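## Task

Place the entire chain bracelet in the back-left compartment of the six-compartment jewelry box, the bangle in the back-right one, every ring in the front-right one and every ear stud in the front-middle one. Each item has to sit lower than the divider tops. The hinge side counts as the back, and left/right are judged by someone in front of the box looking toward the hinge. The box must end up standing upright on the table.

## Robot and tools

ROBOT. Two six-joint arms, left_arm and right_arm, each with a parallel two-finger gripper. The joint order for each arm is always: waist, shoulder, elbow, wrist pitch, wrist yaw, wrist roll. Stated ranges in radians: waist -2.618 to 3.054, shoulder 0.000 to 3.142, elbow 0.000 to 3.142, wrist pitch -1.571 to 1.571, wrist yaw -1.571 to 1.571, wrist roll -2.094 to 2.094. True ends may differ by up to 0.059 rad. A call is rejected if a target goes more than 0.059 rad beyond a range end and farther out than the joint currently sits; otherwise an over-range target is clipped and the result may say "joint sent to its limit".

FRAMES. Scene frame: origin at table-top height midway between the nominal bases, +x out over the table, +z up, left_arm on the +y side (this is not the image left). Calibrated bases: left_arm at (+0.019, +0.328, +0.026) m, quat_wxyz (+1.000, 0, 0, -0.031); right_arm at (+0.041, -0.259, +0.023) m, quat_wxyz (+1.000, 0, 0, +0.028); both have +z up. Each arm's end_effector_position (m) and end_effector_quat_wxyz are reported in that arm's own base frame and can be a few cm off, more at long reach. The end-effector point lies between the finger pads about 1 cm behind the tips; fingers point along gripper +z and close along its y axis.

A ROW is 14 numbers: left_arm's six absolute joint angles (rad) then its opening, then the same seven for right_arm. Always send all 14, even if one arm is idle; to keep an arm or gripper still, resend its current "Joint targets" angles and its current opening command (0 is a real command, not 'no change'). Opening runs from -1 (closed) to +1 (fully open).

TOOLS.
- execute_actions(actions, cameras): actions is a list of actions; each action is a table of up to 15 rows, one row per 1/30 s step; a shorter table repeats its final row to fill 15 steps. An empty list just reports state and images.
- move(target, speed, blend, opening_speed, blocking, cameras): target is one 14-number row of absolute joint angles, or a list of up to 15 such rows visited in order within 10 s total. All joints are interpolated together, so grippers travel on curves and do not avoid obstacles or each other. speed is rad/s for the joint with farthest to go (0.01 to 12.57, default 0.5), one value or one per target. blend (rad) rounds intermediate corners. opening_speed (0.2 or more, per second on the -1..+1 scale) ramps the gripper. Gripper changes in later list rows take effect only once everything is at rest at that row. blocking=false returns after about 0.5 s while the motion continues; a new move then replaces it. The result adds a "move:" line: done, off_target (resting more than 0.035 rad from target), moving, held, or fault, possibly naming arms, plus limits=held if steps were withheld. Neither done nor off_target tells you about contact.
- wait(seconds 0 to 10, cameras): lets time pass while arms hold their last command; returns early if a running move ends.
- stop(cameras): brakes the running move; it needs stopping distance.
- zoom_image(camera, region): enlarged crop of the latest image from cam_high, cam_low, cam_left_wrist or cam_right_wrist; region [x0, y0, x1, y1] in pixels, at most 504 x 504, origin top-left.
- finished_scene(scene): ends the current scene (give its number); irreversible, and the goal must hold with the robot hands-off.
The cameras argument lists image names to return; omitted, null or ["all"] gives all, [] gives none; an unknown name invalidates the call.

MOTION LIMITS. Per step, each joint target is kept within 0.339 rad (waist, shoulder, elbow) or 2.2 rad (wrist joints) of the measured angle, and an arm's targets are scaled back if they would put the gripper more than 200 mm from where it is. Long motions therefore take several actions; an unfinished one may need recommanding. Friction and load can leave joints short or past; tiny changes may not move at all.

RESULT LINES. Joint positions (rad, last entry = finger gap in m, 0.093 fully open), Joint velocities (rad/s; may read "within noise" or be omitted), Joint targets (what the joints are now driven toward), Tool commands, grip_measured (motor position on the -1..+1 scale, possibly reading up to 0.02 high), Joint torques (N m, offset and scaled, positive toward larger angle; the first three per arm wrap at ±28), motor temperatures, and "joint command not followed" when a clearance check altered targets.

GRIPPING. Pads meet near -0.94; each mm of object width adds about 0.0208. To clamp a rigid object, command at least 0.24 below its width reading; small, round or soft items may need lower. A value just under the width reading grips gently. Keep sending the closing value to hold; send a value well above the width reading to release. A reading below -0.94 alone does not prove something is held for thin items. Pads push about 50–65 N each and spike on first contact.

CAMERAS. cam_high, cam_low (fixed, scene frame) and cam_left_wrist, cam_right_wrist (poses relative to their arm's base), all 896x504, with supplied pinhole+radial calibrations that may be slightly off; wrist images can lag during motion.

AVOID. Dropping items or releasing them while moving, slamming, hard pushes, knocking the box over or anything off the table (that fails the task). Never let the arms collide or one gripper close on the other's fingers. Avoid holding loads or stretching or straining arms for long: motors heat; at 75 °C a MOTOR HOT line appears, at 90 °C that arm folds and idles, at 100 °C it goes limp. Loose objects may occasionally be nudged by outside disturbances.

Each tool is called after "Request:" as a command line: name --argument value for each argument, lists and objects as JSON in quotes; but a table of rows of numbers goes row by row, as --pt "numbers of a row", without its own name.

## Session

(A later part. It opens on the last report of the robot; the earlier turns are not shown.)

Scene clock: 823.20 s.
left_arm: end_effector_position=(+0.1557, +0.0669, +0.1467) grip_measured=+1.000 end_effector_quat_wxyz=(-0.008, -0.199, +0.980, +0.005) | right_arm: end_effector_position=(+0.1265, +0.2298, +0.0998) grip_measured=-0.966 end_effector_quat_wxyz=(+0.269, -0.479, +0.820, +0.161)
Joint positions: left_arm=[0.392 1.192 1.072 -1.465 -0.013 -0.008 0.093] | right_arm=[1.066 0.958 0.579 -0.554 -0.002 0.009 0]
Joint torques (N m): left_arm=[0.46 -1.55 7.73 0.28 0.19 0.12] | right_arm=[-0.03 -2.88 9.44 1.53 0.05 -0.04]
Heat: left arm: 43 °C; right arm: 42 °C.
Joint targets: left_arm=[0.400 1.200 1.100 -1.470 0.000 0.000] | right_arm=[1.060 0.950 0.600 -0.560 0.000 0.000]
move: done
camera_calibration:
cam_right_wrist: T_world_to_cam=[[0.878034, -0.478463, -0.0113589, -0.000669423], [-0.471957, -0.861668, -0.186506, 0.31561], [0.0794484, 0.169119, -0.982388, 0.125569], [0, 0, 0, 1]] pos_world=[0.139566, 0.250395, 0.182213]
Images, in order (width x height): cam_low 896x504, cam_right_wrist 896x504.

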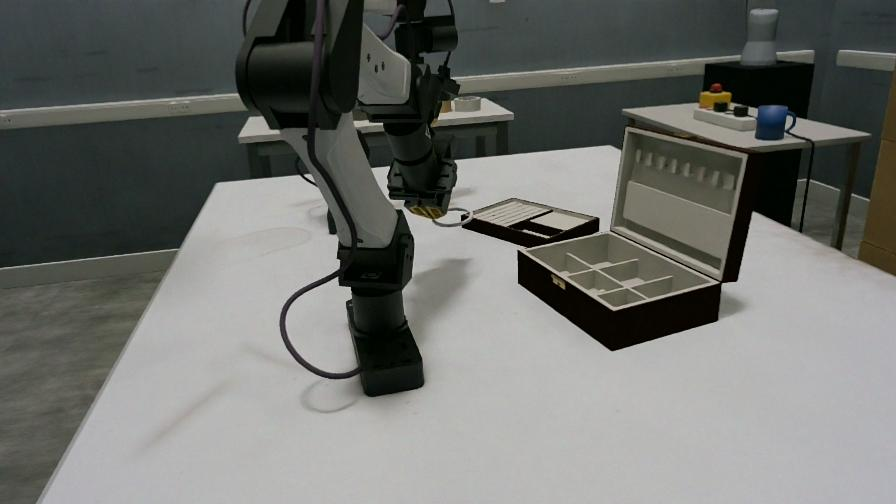

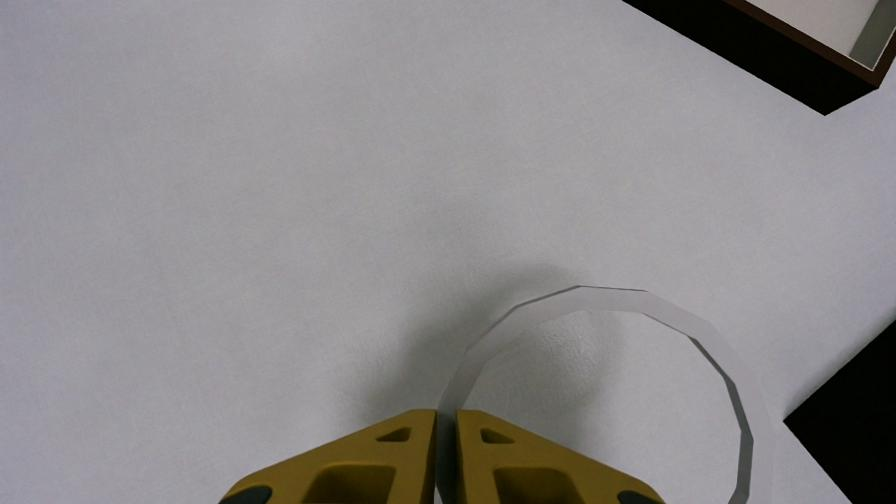

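Request:
move --pt "0.4 1.2 1.1 -1.47 0 0 1 0.5 1.05 0.9 -0.8 0 0 -1" --pt "0.4 1.2 1.1 -1.47 0 0 1 -0.1 1.3 1.0 -0.6 -0.25 0 -1" --pt "0.4 1.2 1.1 -1.47 0 0 1 -0.226 1.56 1.02 -0.4 -0.5 0 -1" --speed 0.5 --blend 0.1

Request:
zoom_image --camera "cam_low" --region '[500, 110, 780, 360]'

Scene clock: 854.77 s.
left_arm: end_effector_position=(+0.1557, +0.0669, +0.1467) grip_measured=+1.000 end_effector_quat_wxyz=(-0.008, -0.199, +0.980, +0.005) | right_arm: end_effector_position=(+0.3857, -0.0065, +0.1116) grip_measured=-0.967 end_effector_quat_wxyz=(+0.301, +0.039, +0.932, +0.200)
Joint positions: left_arm=[0.392 1.192 1.072 -1.465 -0.013 -0.008 0.093] | right_arm=[-0.223 1.556 0.995 -0.43 -0.487 0.009 0]
Joint torques (N m): left_arm=[0.46 -1.57 7.75 0.28 0.19 0.12] | right_arm=[0.21 -7.2 9.46 1.74 -0.38 -0.06]
Heat: left arm: 44 °C; right arm: 46 °C.
Joint targets: left_arm=[0.400 1.200 1.100 -1.470 0.000 0.000] | right_arm=[-0.226 1.560 1.020 -0.400 -0.500 0.000]
move: done
camera_calibration:
cam_left_wrist: T_world_to_cam=[[0.400883, -0.916014, -0.0144939, 0.0010083], [-0.837622, -0.372892, 0.399176, 0.138904], [-0.371056, -0.147883, -0.91676, 0.282975], [0, 0, 0, 1]] pos_world=[0.220944, 0.0945667, 0.203987]
cam_right_wrist: T_world_to_cam=[[0.0592734, -0.914322, -0.400628, 0.0152236], [-0.984783, 0.0121226, -0.173366, 0.438498], [0.163369, 0.404808, -0.89969, 0.11644], [0, 0, 0, 1]] pos_world=[0.4119, -0.0385321, 0.186879]

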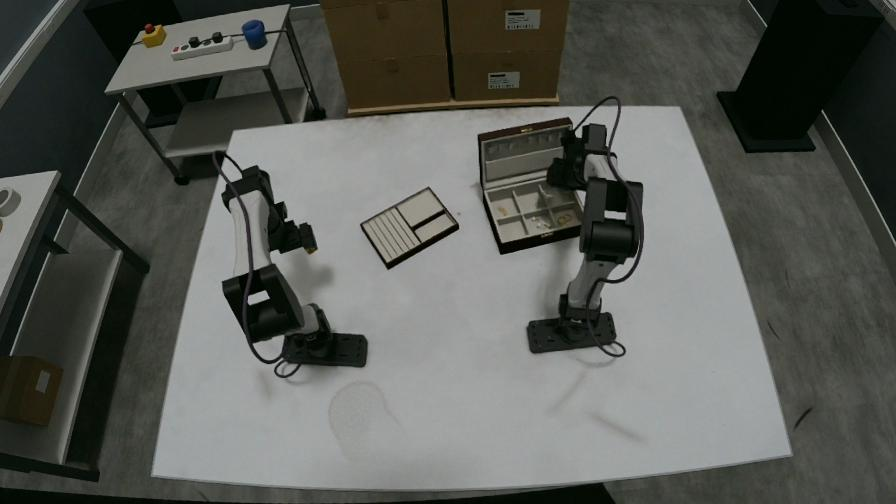

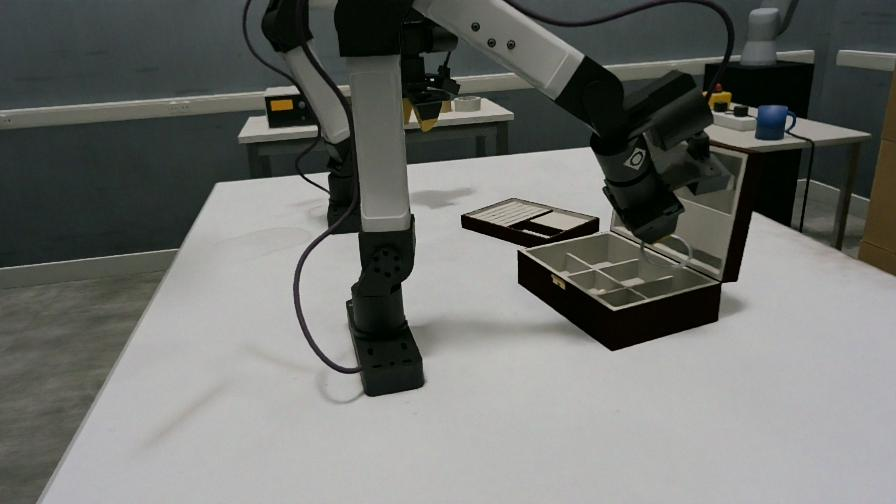

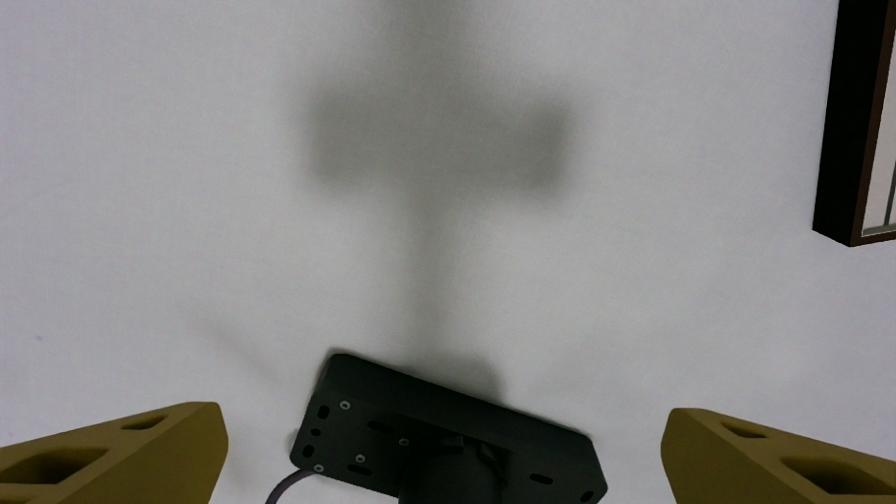

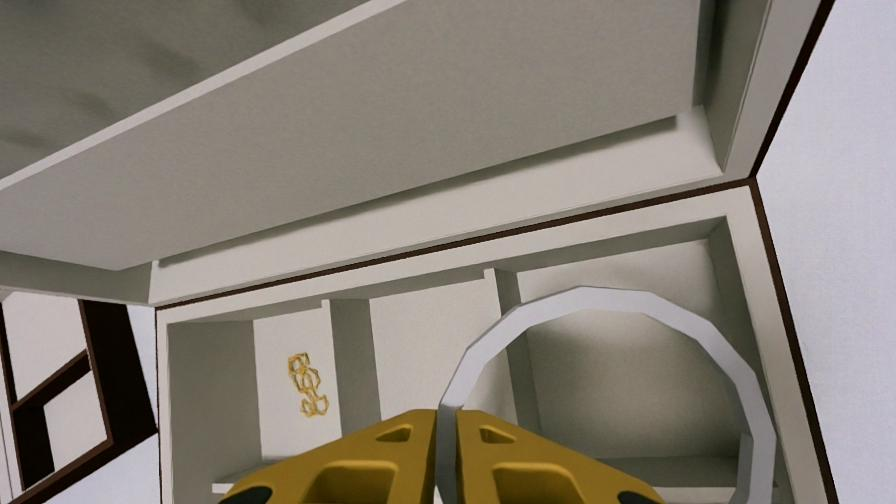

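Scaled by 1.800 from the camera's 896x504 image, which has a finer 1280x720 frame.

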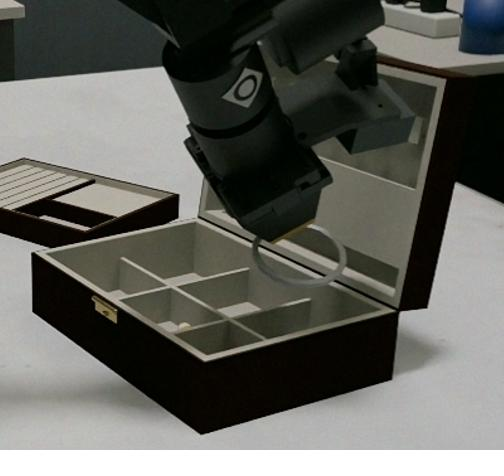

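Request:
move --pt "0.4 1.2 1.1 -1.47 0 0 1 -0.226 1.61 0.99 -0.3 -0.512 0 -1" --pt "0.4 1.2 1.1 -1.47 0 0 1 -0.226 1.71 0.89 -0.115 -0.512 0 -1" --speed 0.3 --cameras '["cam_right_wrist","cam_low"]'

Request:
zoom_image --camera "cam_low" --region '[500, 110, 780, 360]'

Scene clock: 867.23 s.
left_arm: end_effector_position=(+0.1557, +0.0669, +0.1467) grip_measured=+1.000 end_effector_quat_wxyz=(-0.008, -0.199, +0.980, +0.005) | right_arm: end_effector_position=(+0.4028, -0.0083, +0.0583) grip_measured=-0.967 end_effector_quat_wxyz=(+0.316, +0.032, +0.926, +0.204)
Joint positions: left_arm=[0.392 1.192 1.072 -1.465 -0.013 -0.008 0.093] | right_arm=[-0.223 1.702 0.894 -0.151 -0.501 0.009 0]
Joint torques (N m): left_arm=[0.44 -1.57 7.75 0.28 0.19 0.12] | right_arm=[0.21 -7.68 6.06 1.88 -0.36 -0.06]
Heat: left arm: 44 °C; right arm: 47 °C.
Joint targets: left_arm=[0.400 1.200 1.100 -1.470 0.000 0.000] | right_arm=[-0.226 1.710 0.890 -0.115 -0.512 0.000]
move: off_target (right_arm); right_arm: the wrist pitch is farthest, 0.036 rad from its target
camera_calibration:
cam_right_wrist: T_world_to_cam=[[0.0799805, -0.912232, -0.401791, -0.0170911], [-0.978367, 0.00530993, -0.206809, 0.445446], [0.190791, 0.40964, -0.892073, 0.0550266], [0, 0, 0, 1]] pos_world=[0.426678, -0.0404974, 0.134343]
Images, in order (width x height): cam_low 896x504, cam_right_wrist 896x504.

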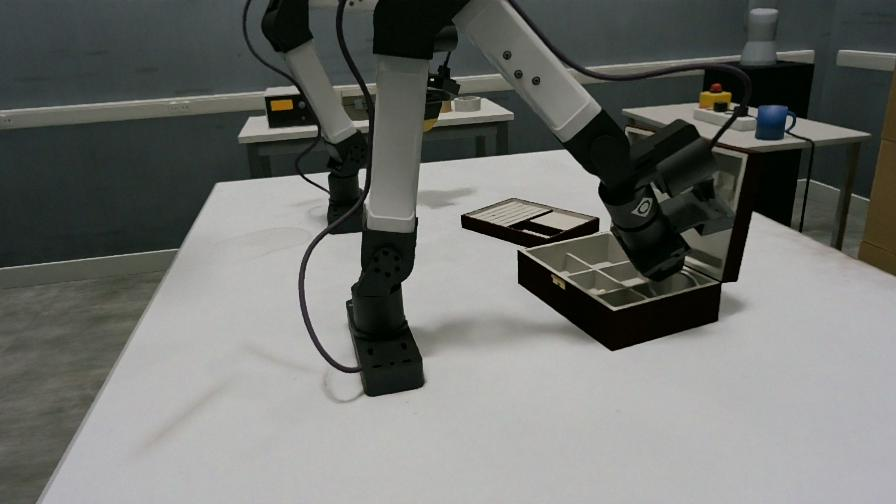

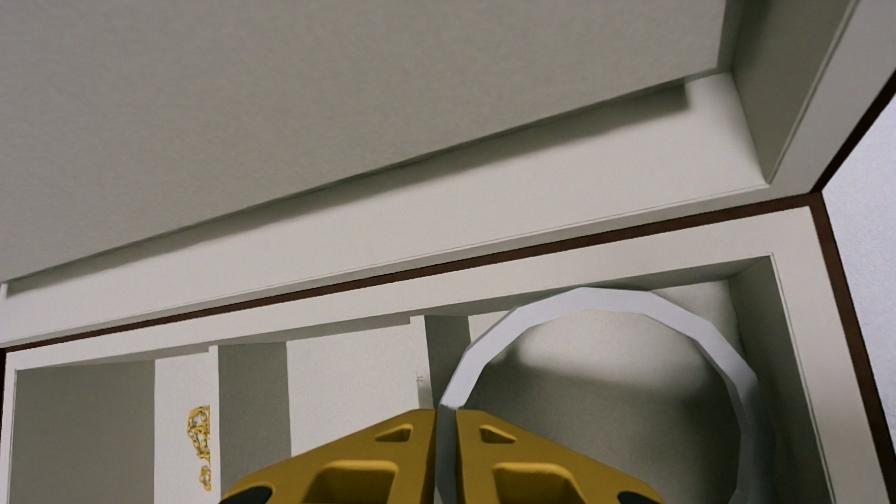

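Scaled by 1.800 from the camera's 896x504 image, which has a finer 1280x720 frame.

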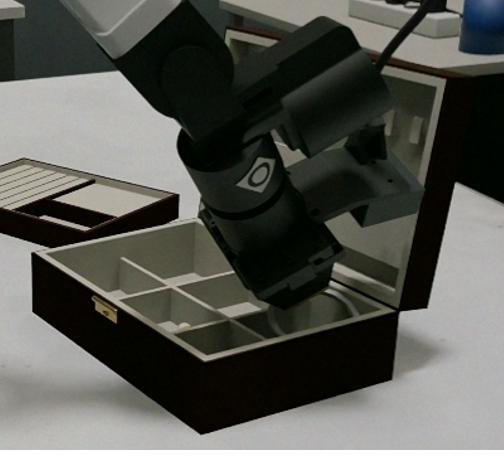

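Request:
move --pt "0.4 1.2 1.1 -1.47 0 0 1 -0.23 1.672 0.844 -0.112 -0.512 0 -1" --pt "0.4 1.2 1.1 -1.47 0 0 1 -0.23 1.705 0.81 -0.04 -0.512 0 -1" --speed 0.2 --cameras '["cam_right_wrist","cam_low"]'

Request:
zoom_image --camera "cam_low" --region '[500, 110, 780, 360]'

Scene clock: 882.60 s.
left_arm: end_effector_position=(+0.1557, +0.0669, +0.1467) grip_measured=+1.000 end_effector_quat_wxyz=(-0.008, -0.199, +0.980, +0.005) | right_arm: end_effector_position=(+0.3925, -0.0054, +0.0429) grip_measured=-0.967 end_effector_quat_wxyz=(+0.317, +0.032, +0.925, +0.205)
Joint positions: left_arm=[0.392 1.192 1.072 -1.465 -0.013 -0.008 0.093] | right_arm=[-0.223 1.702 0.817 -0.071 -0.505 0.009 0]
Joint torques (N m): left_arm=[0.46 -1.57 7.73 0.28 0.19 0.12] | right_arm=[-0.13 -7.88 5.5 1.83 -0.33 -0.07]
Heat: left arm: 44 °C; right arm: 45 °C.
Joint targets: left_arm=[0.400 1.200 1.100 -1.470 0.000 0.000] | right_arm=[-0.230 1.705 0.810 -0.040 -0.512 0.000]
move: done
camera_calibration:
cam_right_wrist: T_world_to_cam=[[0.0832377, -0.911214, -0.403437, -0.0209887], [-0.977626, 0.00381247, -0.210316, 0.432044], [0.193181, 0.411916, -0.890509, 0.0410509], [0, 0, 0, 1]] pos_world=[0.416194, -0.0376819, 0.118954]
Images, in order (width x height): cam_low 896x504, cam_right_wrist 896x504.

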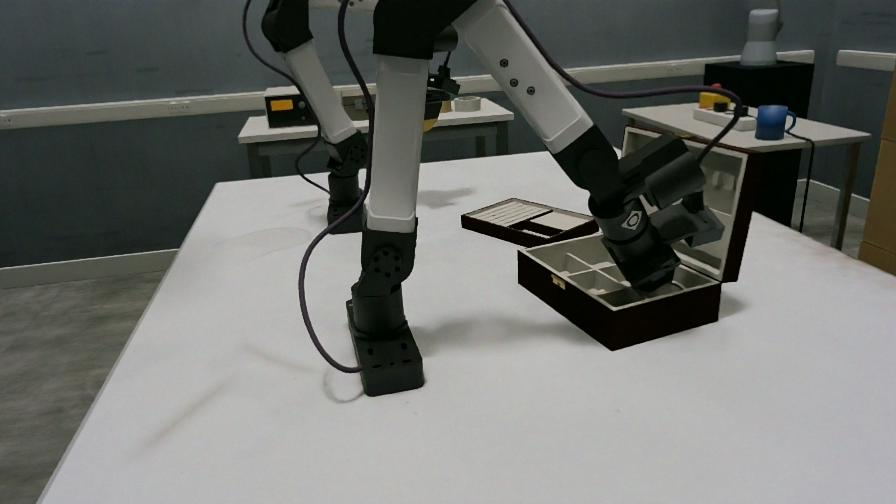

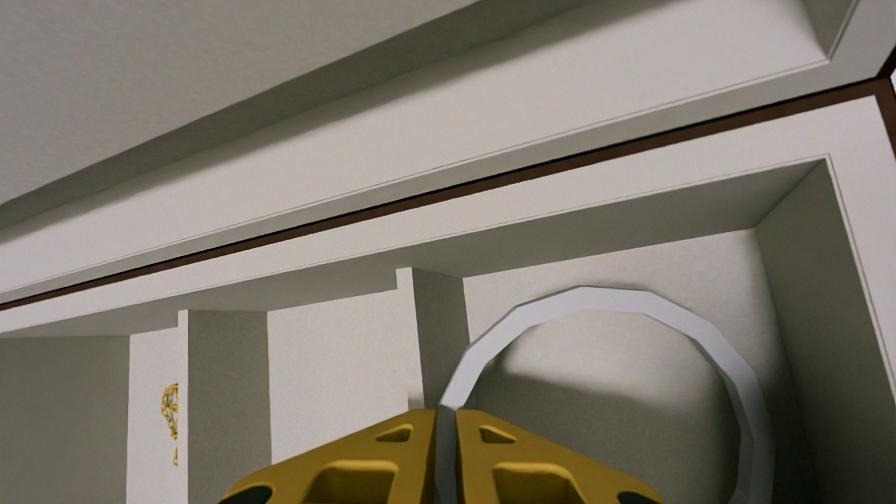

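Scaled by 1.800 from the camera's 896x504 image, which has a finer 1280x720 frame.

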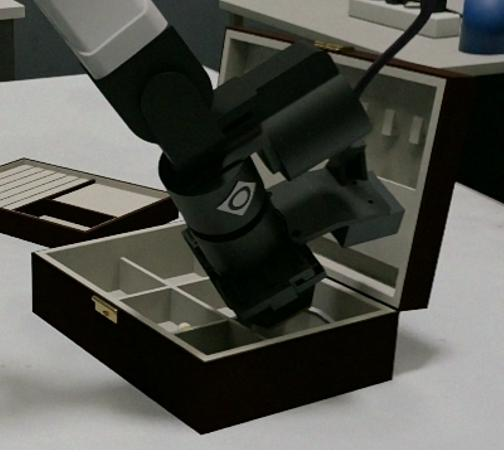

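Request:
move --pt "0.4 1.2 1.1 -1.47 0 0 1 -0.235 1.735 0.805 -0.02 -0.512 0 -1" --speed 0.15 --cameras '["cam_right_wrist"]'

Scene clock: 888.70 s.
left_arm: end_effector_position=(+0.1557, +0.0669, +0.1467) grip_measured=+1.000 end_effector_quat_wxyz=(-0.008, -0.199, +0.980, +0.005) | right_arm: end_effector_position=(+0.3937, -0.0083, +0.0371) grip_measured=-0.967 end_effector_quat_wxyz=(+0.317, +0.035, +0.925, +0.205)
Joint positions: left_arm=[0.392 1.192 1.072 -1.465 -0.013 -0.008 0.093] | right_arm=[-0.23 1.723 0.814 -0.049 -0.506 0.009 0]
Joint torques (N m): left_arm=[0.46 -1.57 7.73 0.28 0.19 0.12] | right_arm=[0.06 -7.12 5.29 1.8 -0.31 -0.07]
Heat: left arm: 44 °C; right arm: 45 °C.
Joint targets: left_arm=[0.400 1.200 1.100 -1.470 0.000 0.000] | right_arm=[-0.235 1.735 0.805 -0.020 -0.512 0.000]
move: done
camera_calibration:
cam_right_wrist: T_world_to_cam=[[0.0766349, -0.911037, -0.40514, -0.0234222], [-0.97799, 0.0104054, -0.208392, 0.432099], [0.194068, 0.412193, -0.890188, 0.0365077], [0, 0, 0, 1]] pos_world=[0.417299, -0.0408829, 0.113055]
Images, in order (width x height): cam_right_wrist 896x504.

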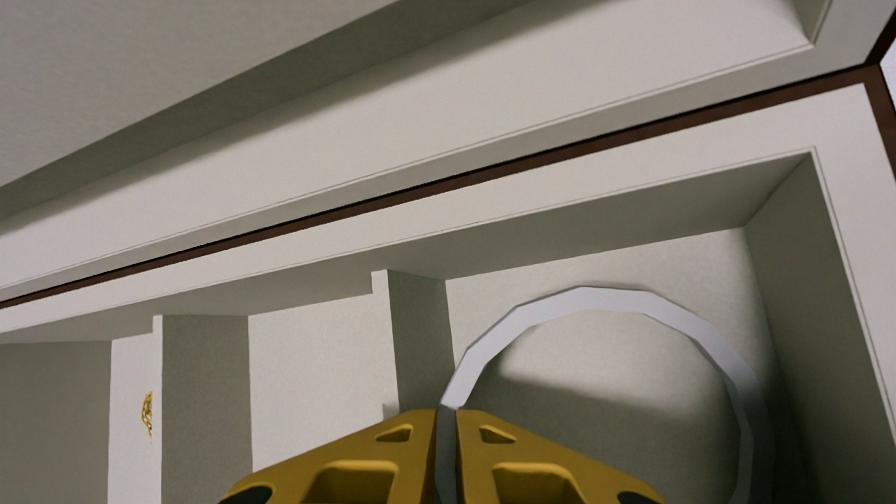

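Request:
move --pt "0.4 1.2 1.1 -1.47 0 0 1 -0.235 1.735 0.805 -0.02 -0.512 0 -1" --pt "0.4 1.2 1.1 -1.47 0 0 1 -0.235 1.735 0.805 -0.02 -0.512 0 -0.75" --speed 0.15 --opening_speed 0.3 --cameras '["cam_right_wrist"]'

Scene clock: 896.47 s.
left_arm: end_effector_position=(+0.1557, +0.0669, +0.1467) grip_measured=+1.000 end_effector_quat_wxyz=(-0.008, -0.199, +0.980, +0.005) | right_arm: end_effector_position=(+0.3940, -0.0084, +0.0373) grip_measured=-0.752 end_effector_quat_wxyz=(+0.318, +0.035, +0.925, +0.205)
Joint positions: left_arm=[0.392 1.192 1.072 -1.465 -0.013 -0.008 0.093] | right_arm=[-0.23 1.723 0.814 -0.047 -0.506 0.009 0.009]
Joint torques (N m): left_arm=[0.46 -1.57 7.73 0.28 0.19 0.12] | right_arm=[0.06 -7.13 5.27 1.79 -0.31 -0.07]
Heat: left arm: 44 °C; right arm: 44 °C.
Joint targets: left_arm=[0.400 1.200 1.100 -1.470 0.000 0.000] | right_arm=[-0.235 1.735 0.805 -0.020 -0.512 0.000]
move: done
camera_calibration:
cam_right_wrist: T_world_to_cam=[[0.0773868, -0.911216, -0.404594, -0.0237925], [-0.977591, 0.0103339, -0.210258, 0.432412], [0.195771, 0.411799, -0.889997, 0.0360292], [0, 0, 0, 1]] pos_world=[0.41751, -0.0409855, 0.113358]
Images, in order (width x height): cam_right_wrist 896x504.

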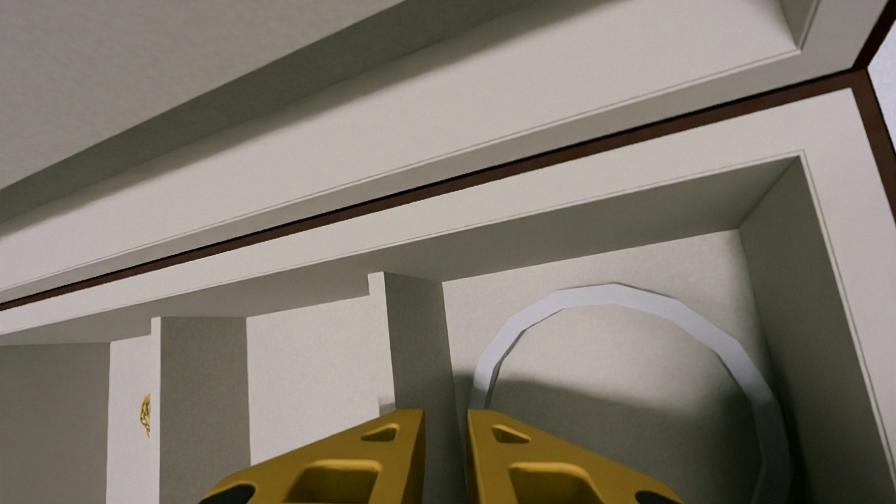

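Request:
move --pt "0.4 1.2 1.1 -1.47 0 0 1 -0.235 1.6 0.99 -0.28 -0.5 0 -0.75" --pt "0.4 1.2 1.1 -1.47 0 0 1 -0.1 1.2 0.96 -0.85 0 0 -0.7" --speed 0.35 --cameras '["cam_right_wrist"]'

Request:
zoom_image --camera "cam_right_wrist" --region '[200, 0, 704, 450]'

Scene clock: 907.33 s.
left_arm: end_effector_position=(+0.1557, +0.0669, +0.1467) grip_measured=+1.000 end_effector_quat_wxyz=(-0.008, -0.199, +0.980, +0.005) | right_arm: end_effector_position=(+0.2921, -0.0297, +0.1459) grip_measured=-0.702 end_effector_quat_wxyz=(+0.242, +0.055, +0.969, -0.008)
Joint positions: left_arm=[0.392 1.192 1.072 -1.465 -0.013 -0.008 0.093] | right_arm=[-0.106 1.213 0.969 -0.839 -0.008 0.009 0.012]
Joint torques (N m): left_arm=[0.44 -1.57 7.73 0.28 0.19 0.12] | right_arm=[1.02 -5.56 6.39 1.21 0.11 -0.05]
Heat: left arm: 44 °C; right arm: 44 °C.
Joint targets: left_arm=[0.400 1.200 1.100 -1.470 0.000 0.000] | right_arm=[-0.100 1.200 0.960 -0.850 0.000 0.000]
move: done
camera_calibration:
cam_right_wrist: T_world_to_cam=[[-0.0991473, -0.994919, -0.0175074, 0.0012956], [-0.994252, 0.0997645, -0.038848, 0.338311], [0.0403972, 0.0135551, -0.999092, 0.210765], [0, 0, 0, 1]] pos_world=[0.327981, -0.0353194, 0.223739]
Images, in order (width x height): cam_right_wrist 896x504.

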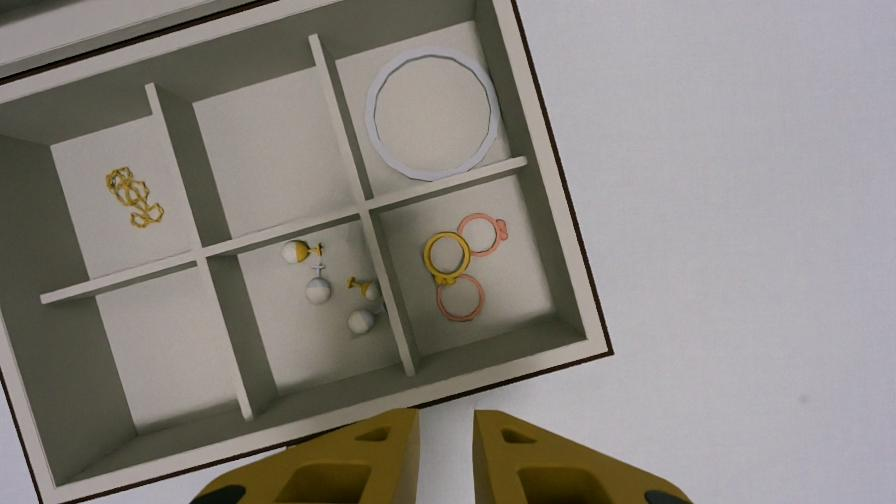

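Scaled by 1.000.

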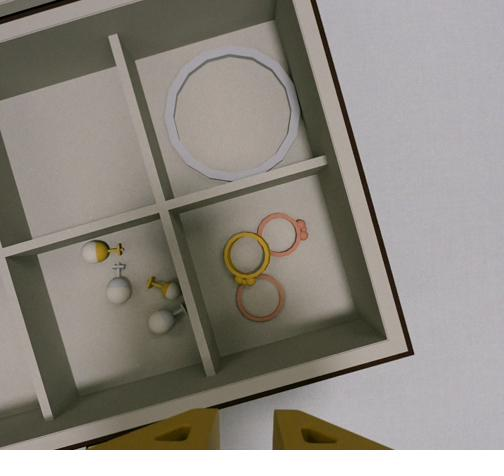

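Request:
zoom_image --camera "cam_right_wrist" --region '[340, 20, 540, 210]'

Request:
execute_actions --actions '[]' --cameras '["cam_low","cam_high"]'

Request:
zoom_image --camera "cam_low" --region '[560, 200, 740, 360]'

Scaled by 2.520 from the camera's 896x504 image, which has a finer 1280x720 frame.

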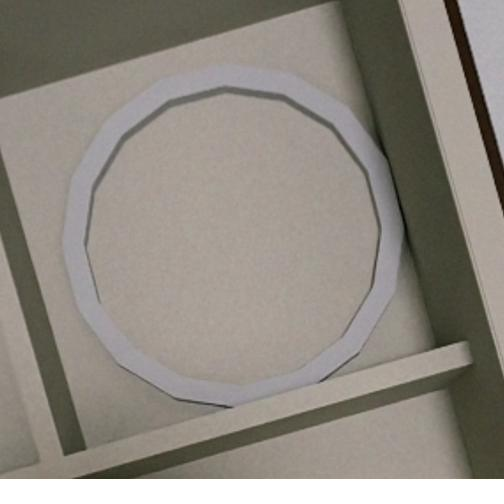

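Scene clock: 918.13 s.
left_arm: end_effector_position=(+0.1557, +0.0669, +0.1467) grip_measured=+1.000 end_effector_quat_wxyz=(-0.008, -0.199, +0.980, +0.005) | right_arm: end_effector_position=(+0.2917, -0.0297, +0.1457) grip_measured=-0.702 end_effector_quat_wxyz=(+0.241, +0.055, +0.969, -0.008)
Joint positions: left_arm=[0.392 1.192 1.072 -1.465 -0.013 -0.008 0.093] | right_arm=[-0.106 1.213 0.969 -0.84 -0.008 0.009 0.012]
Joint velocities: within noise
Joint torques (N m): left_arm=[0.46 -1.55 7.73 0.28 0.19 0.12] | right_arm=[1.01 -5.57 6.39 1.23 0.1 -0.04]
Motor temperatures (°C): left_arm=[26 32 44 29 26 27 27] | right_arm=[29 43 43 34 27 25 28]
Heat: left arm: 44 °C; right arm: 43 °C.
Joint targets: left_arm=[0.400 1.200 1.100 -1.470 0.000 0.000] | right_arm=[-0.100 1.200 0.960 -0.850 0.000 0.000]
Tool commands: left_gripper/opening=+1.0 right_gripper/opening=-0.7
Images, in order (width x height): cam_high 896x504, cam_low 896x504.

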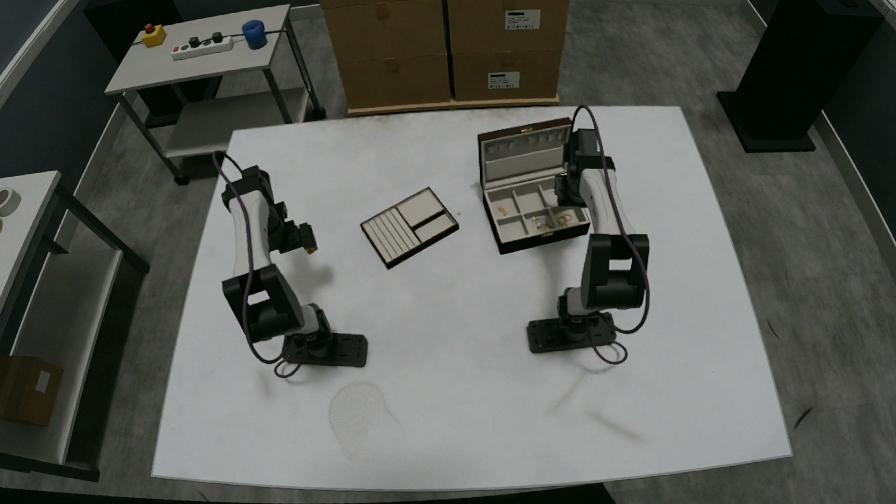

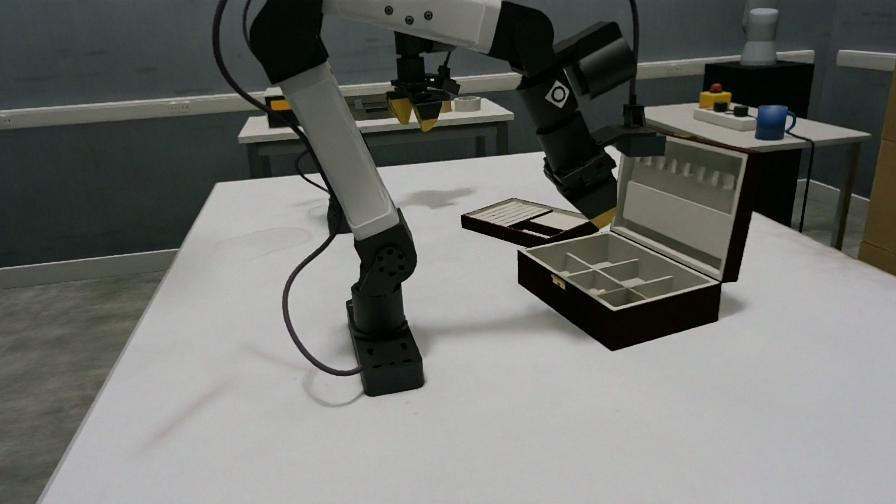

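Scaled by 2.800 from the camera's 896x504 image, which has a finer 1280x720 frame.

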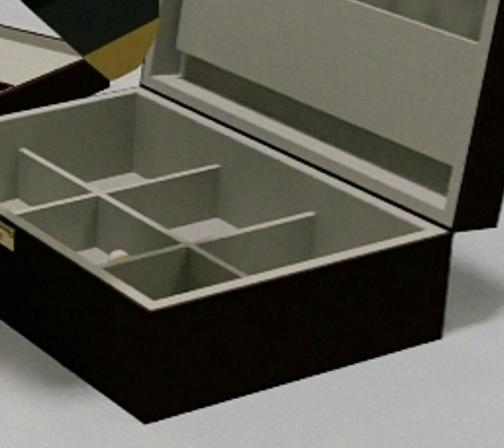

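Request:
finished_scene --scene 1

The scene is finished: the task was done.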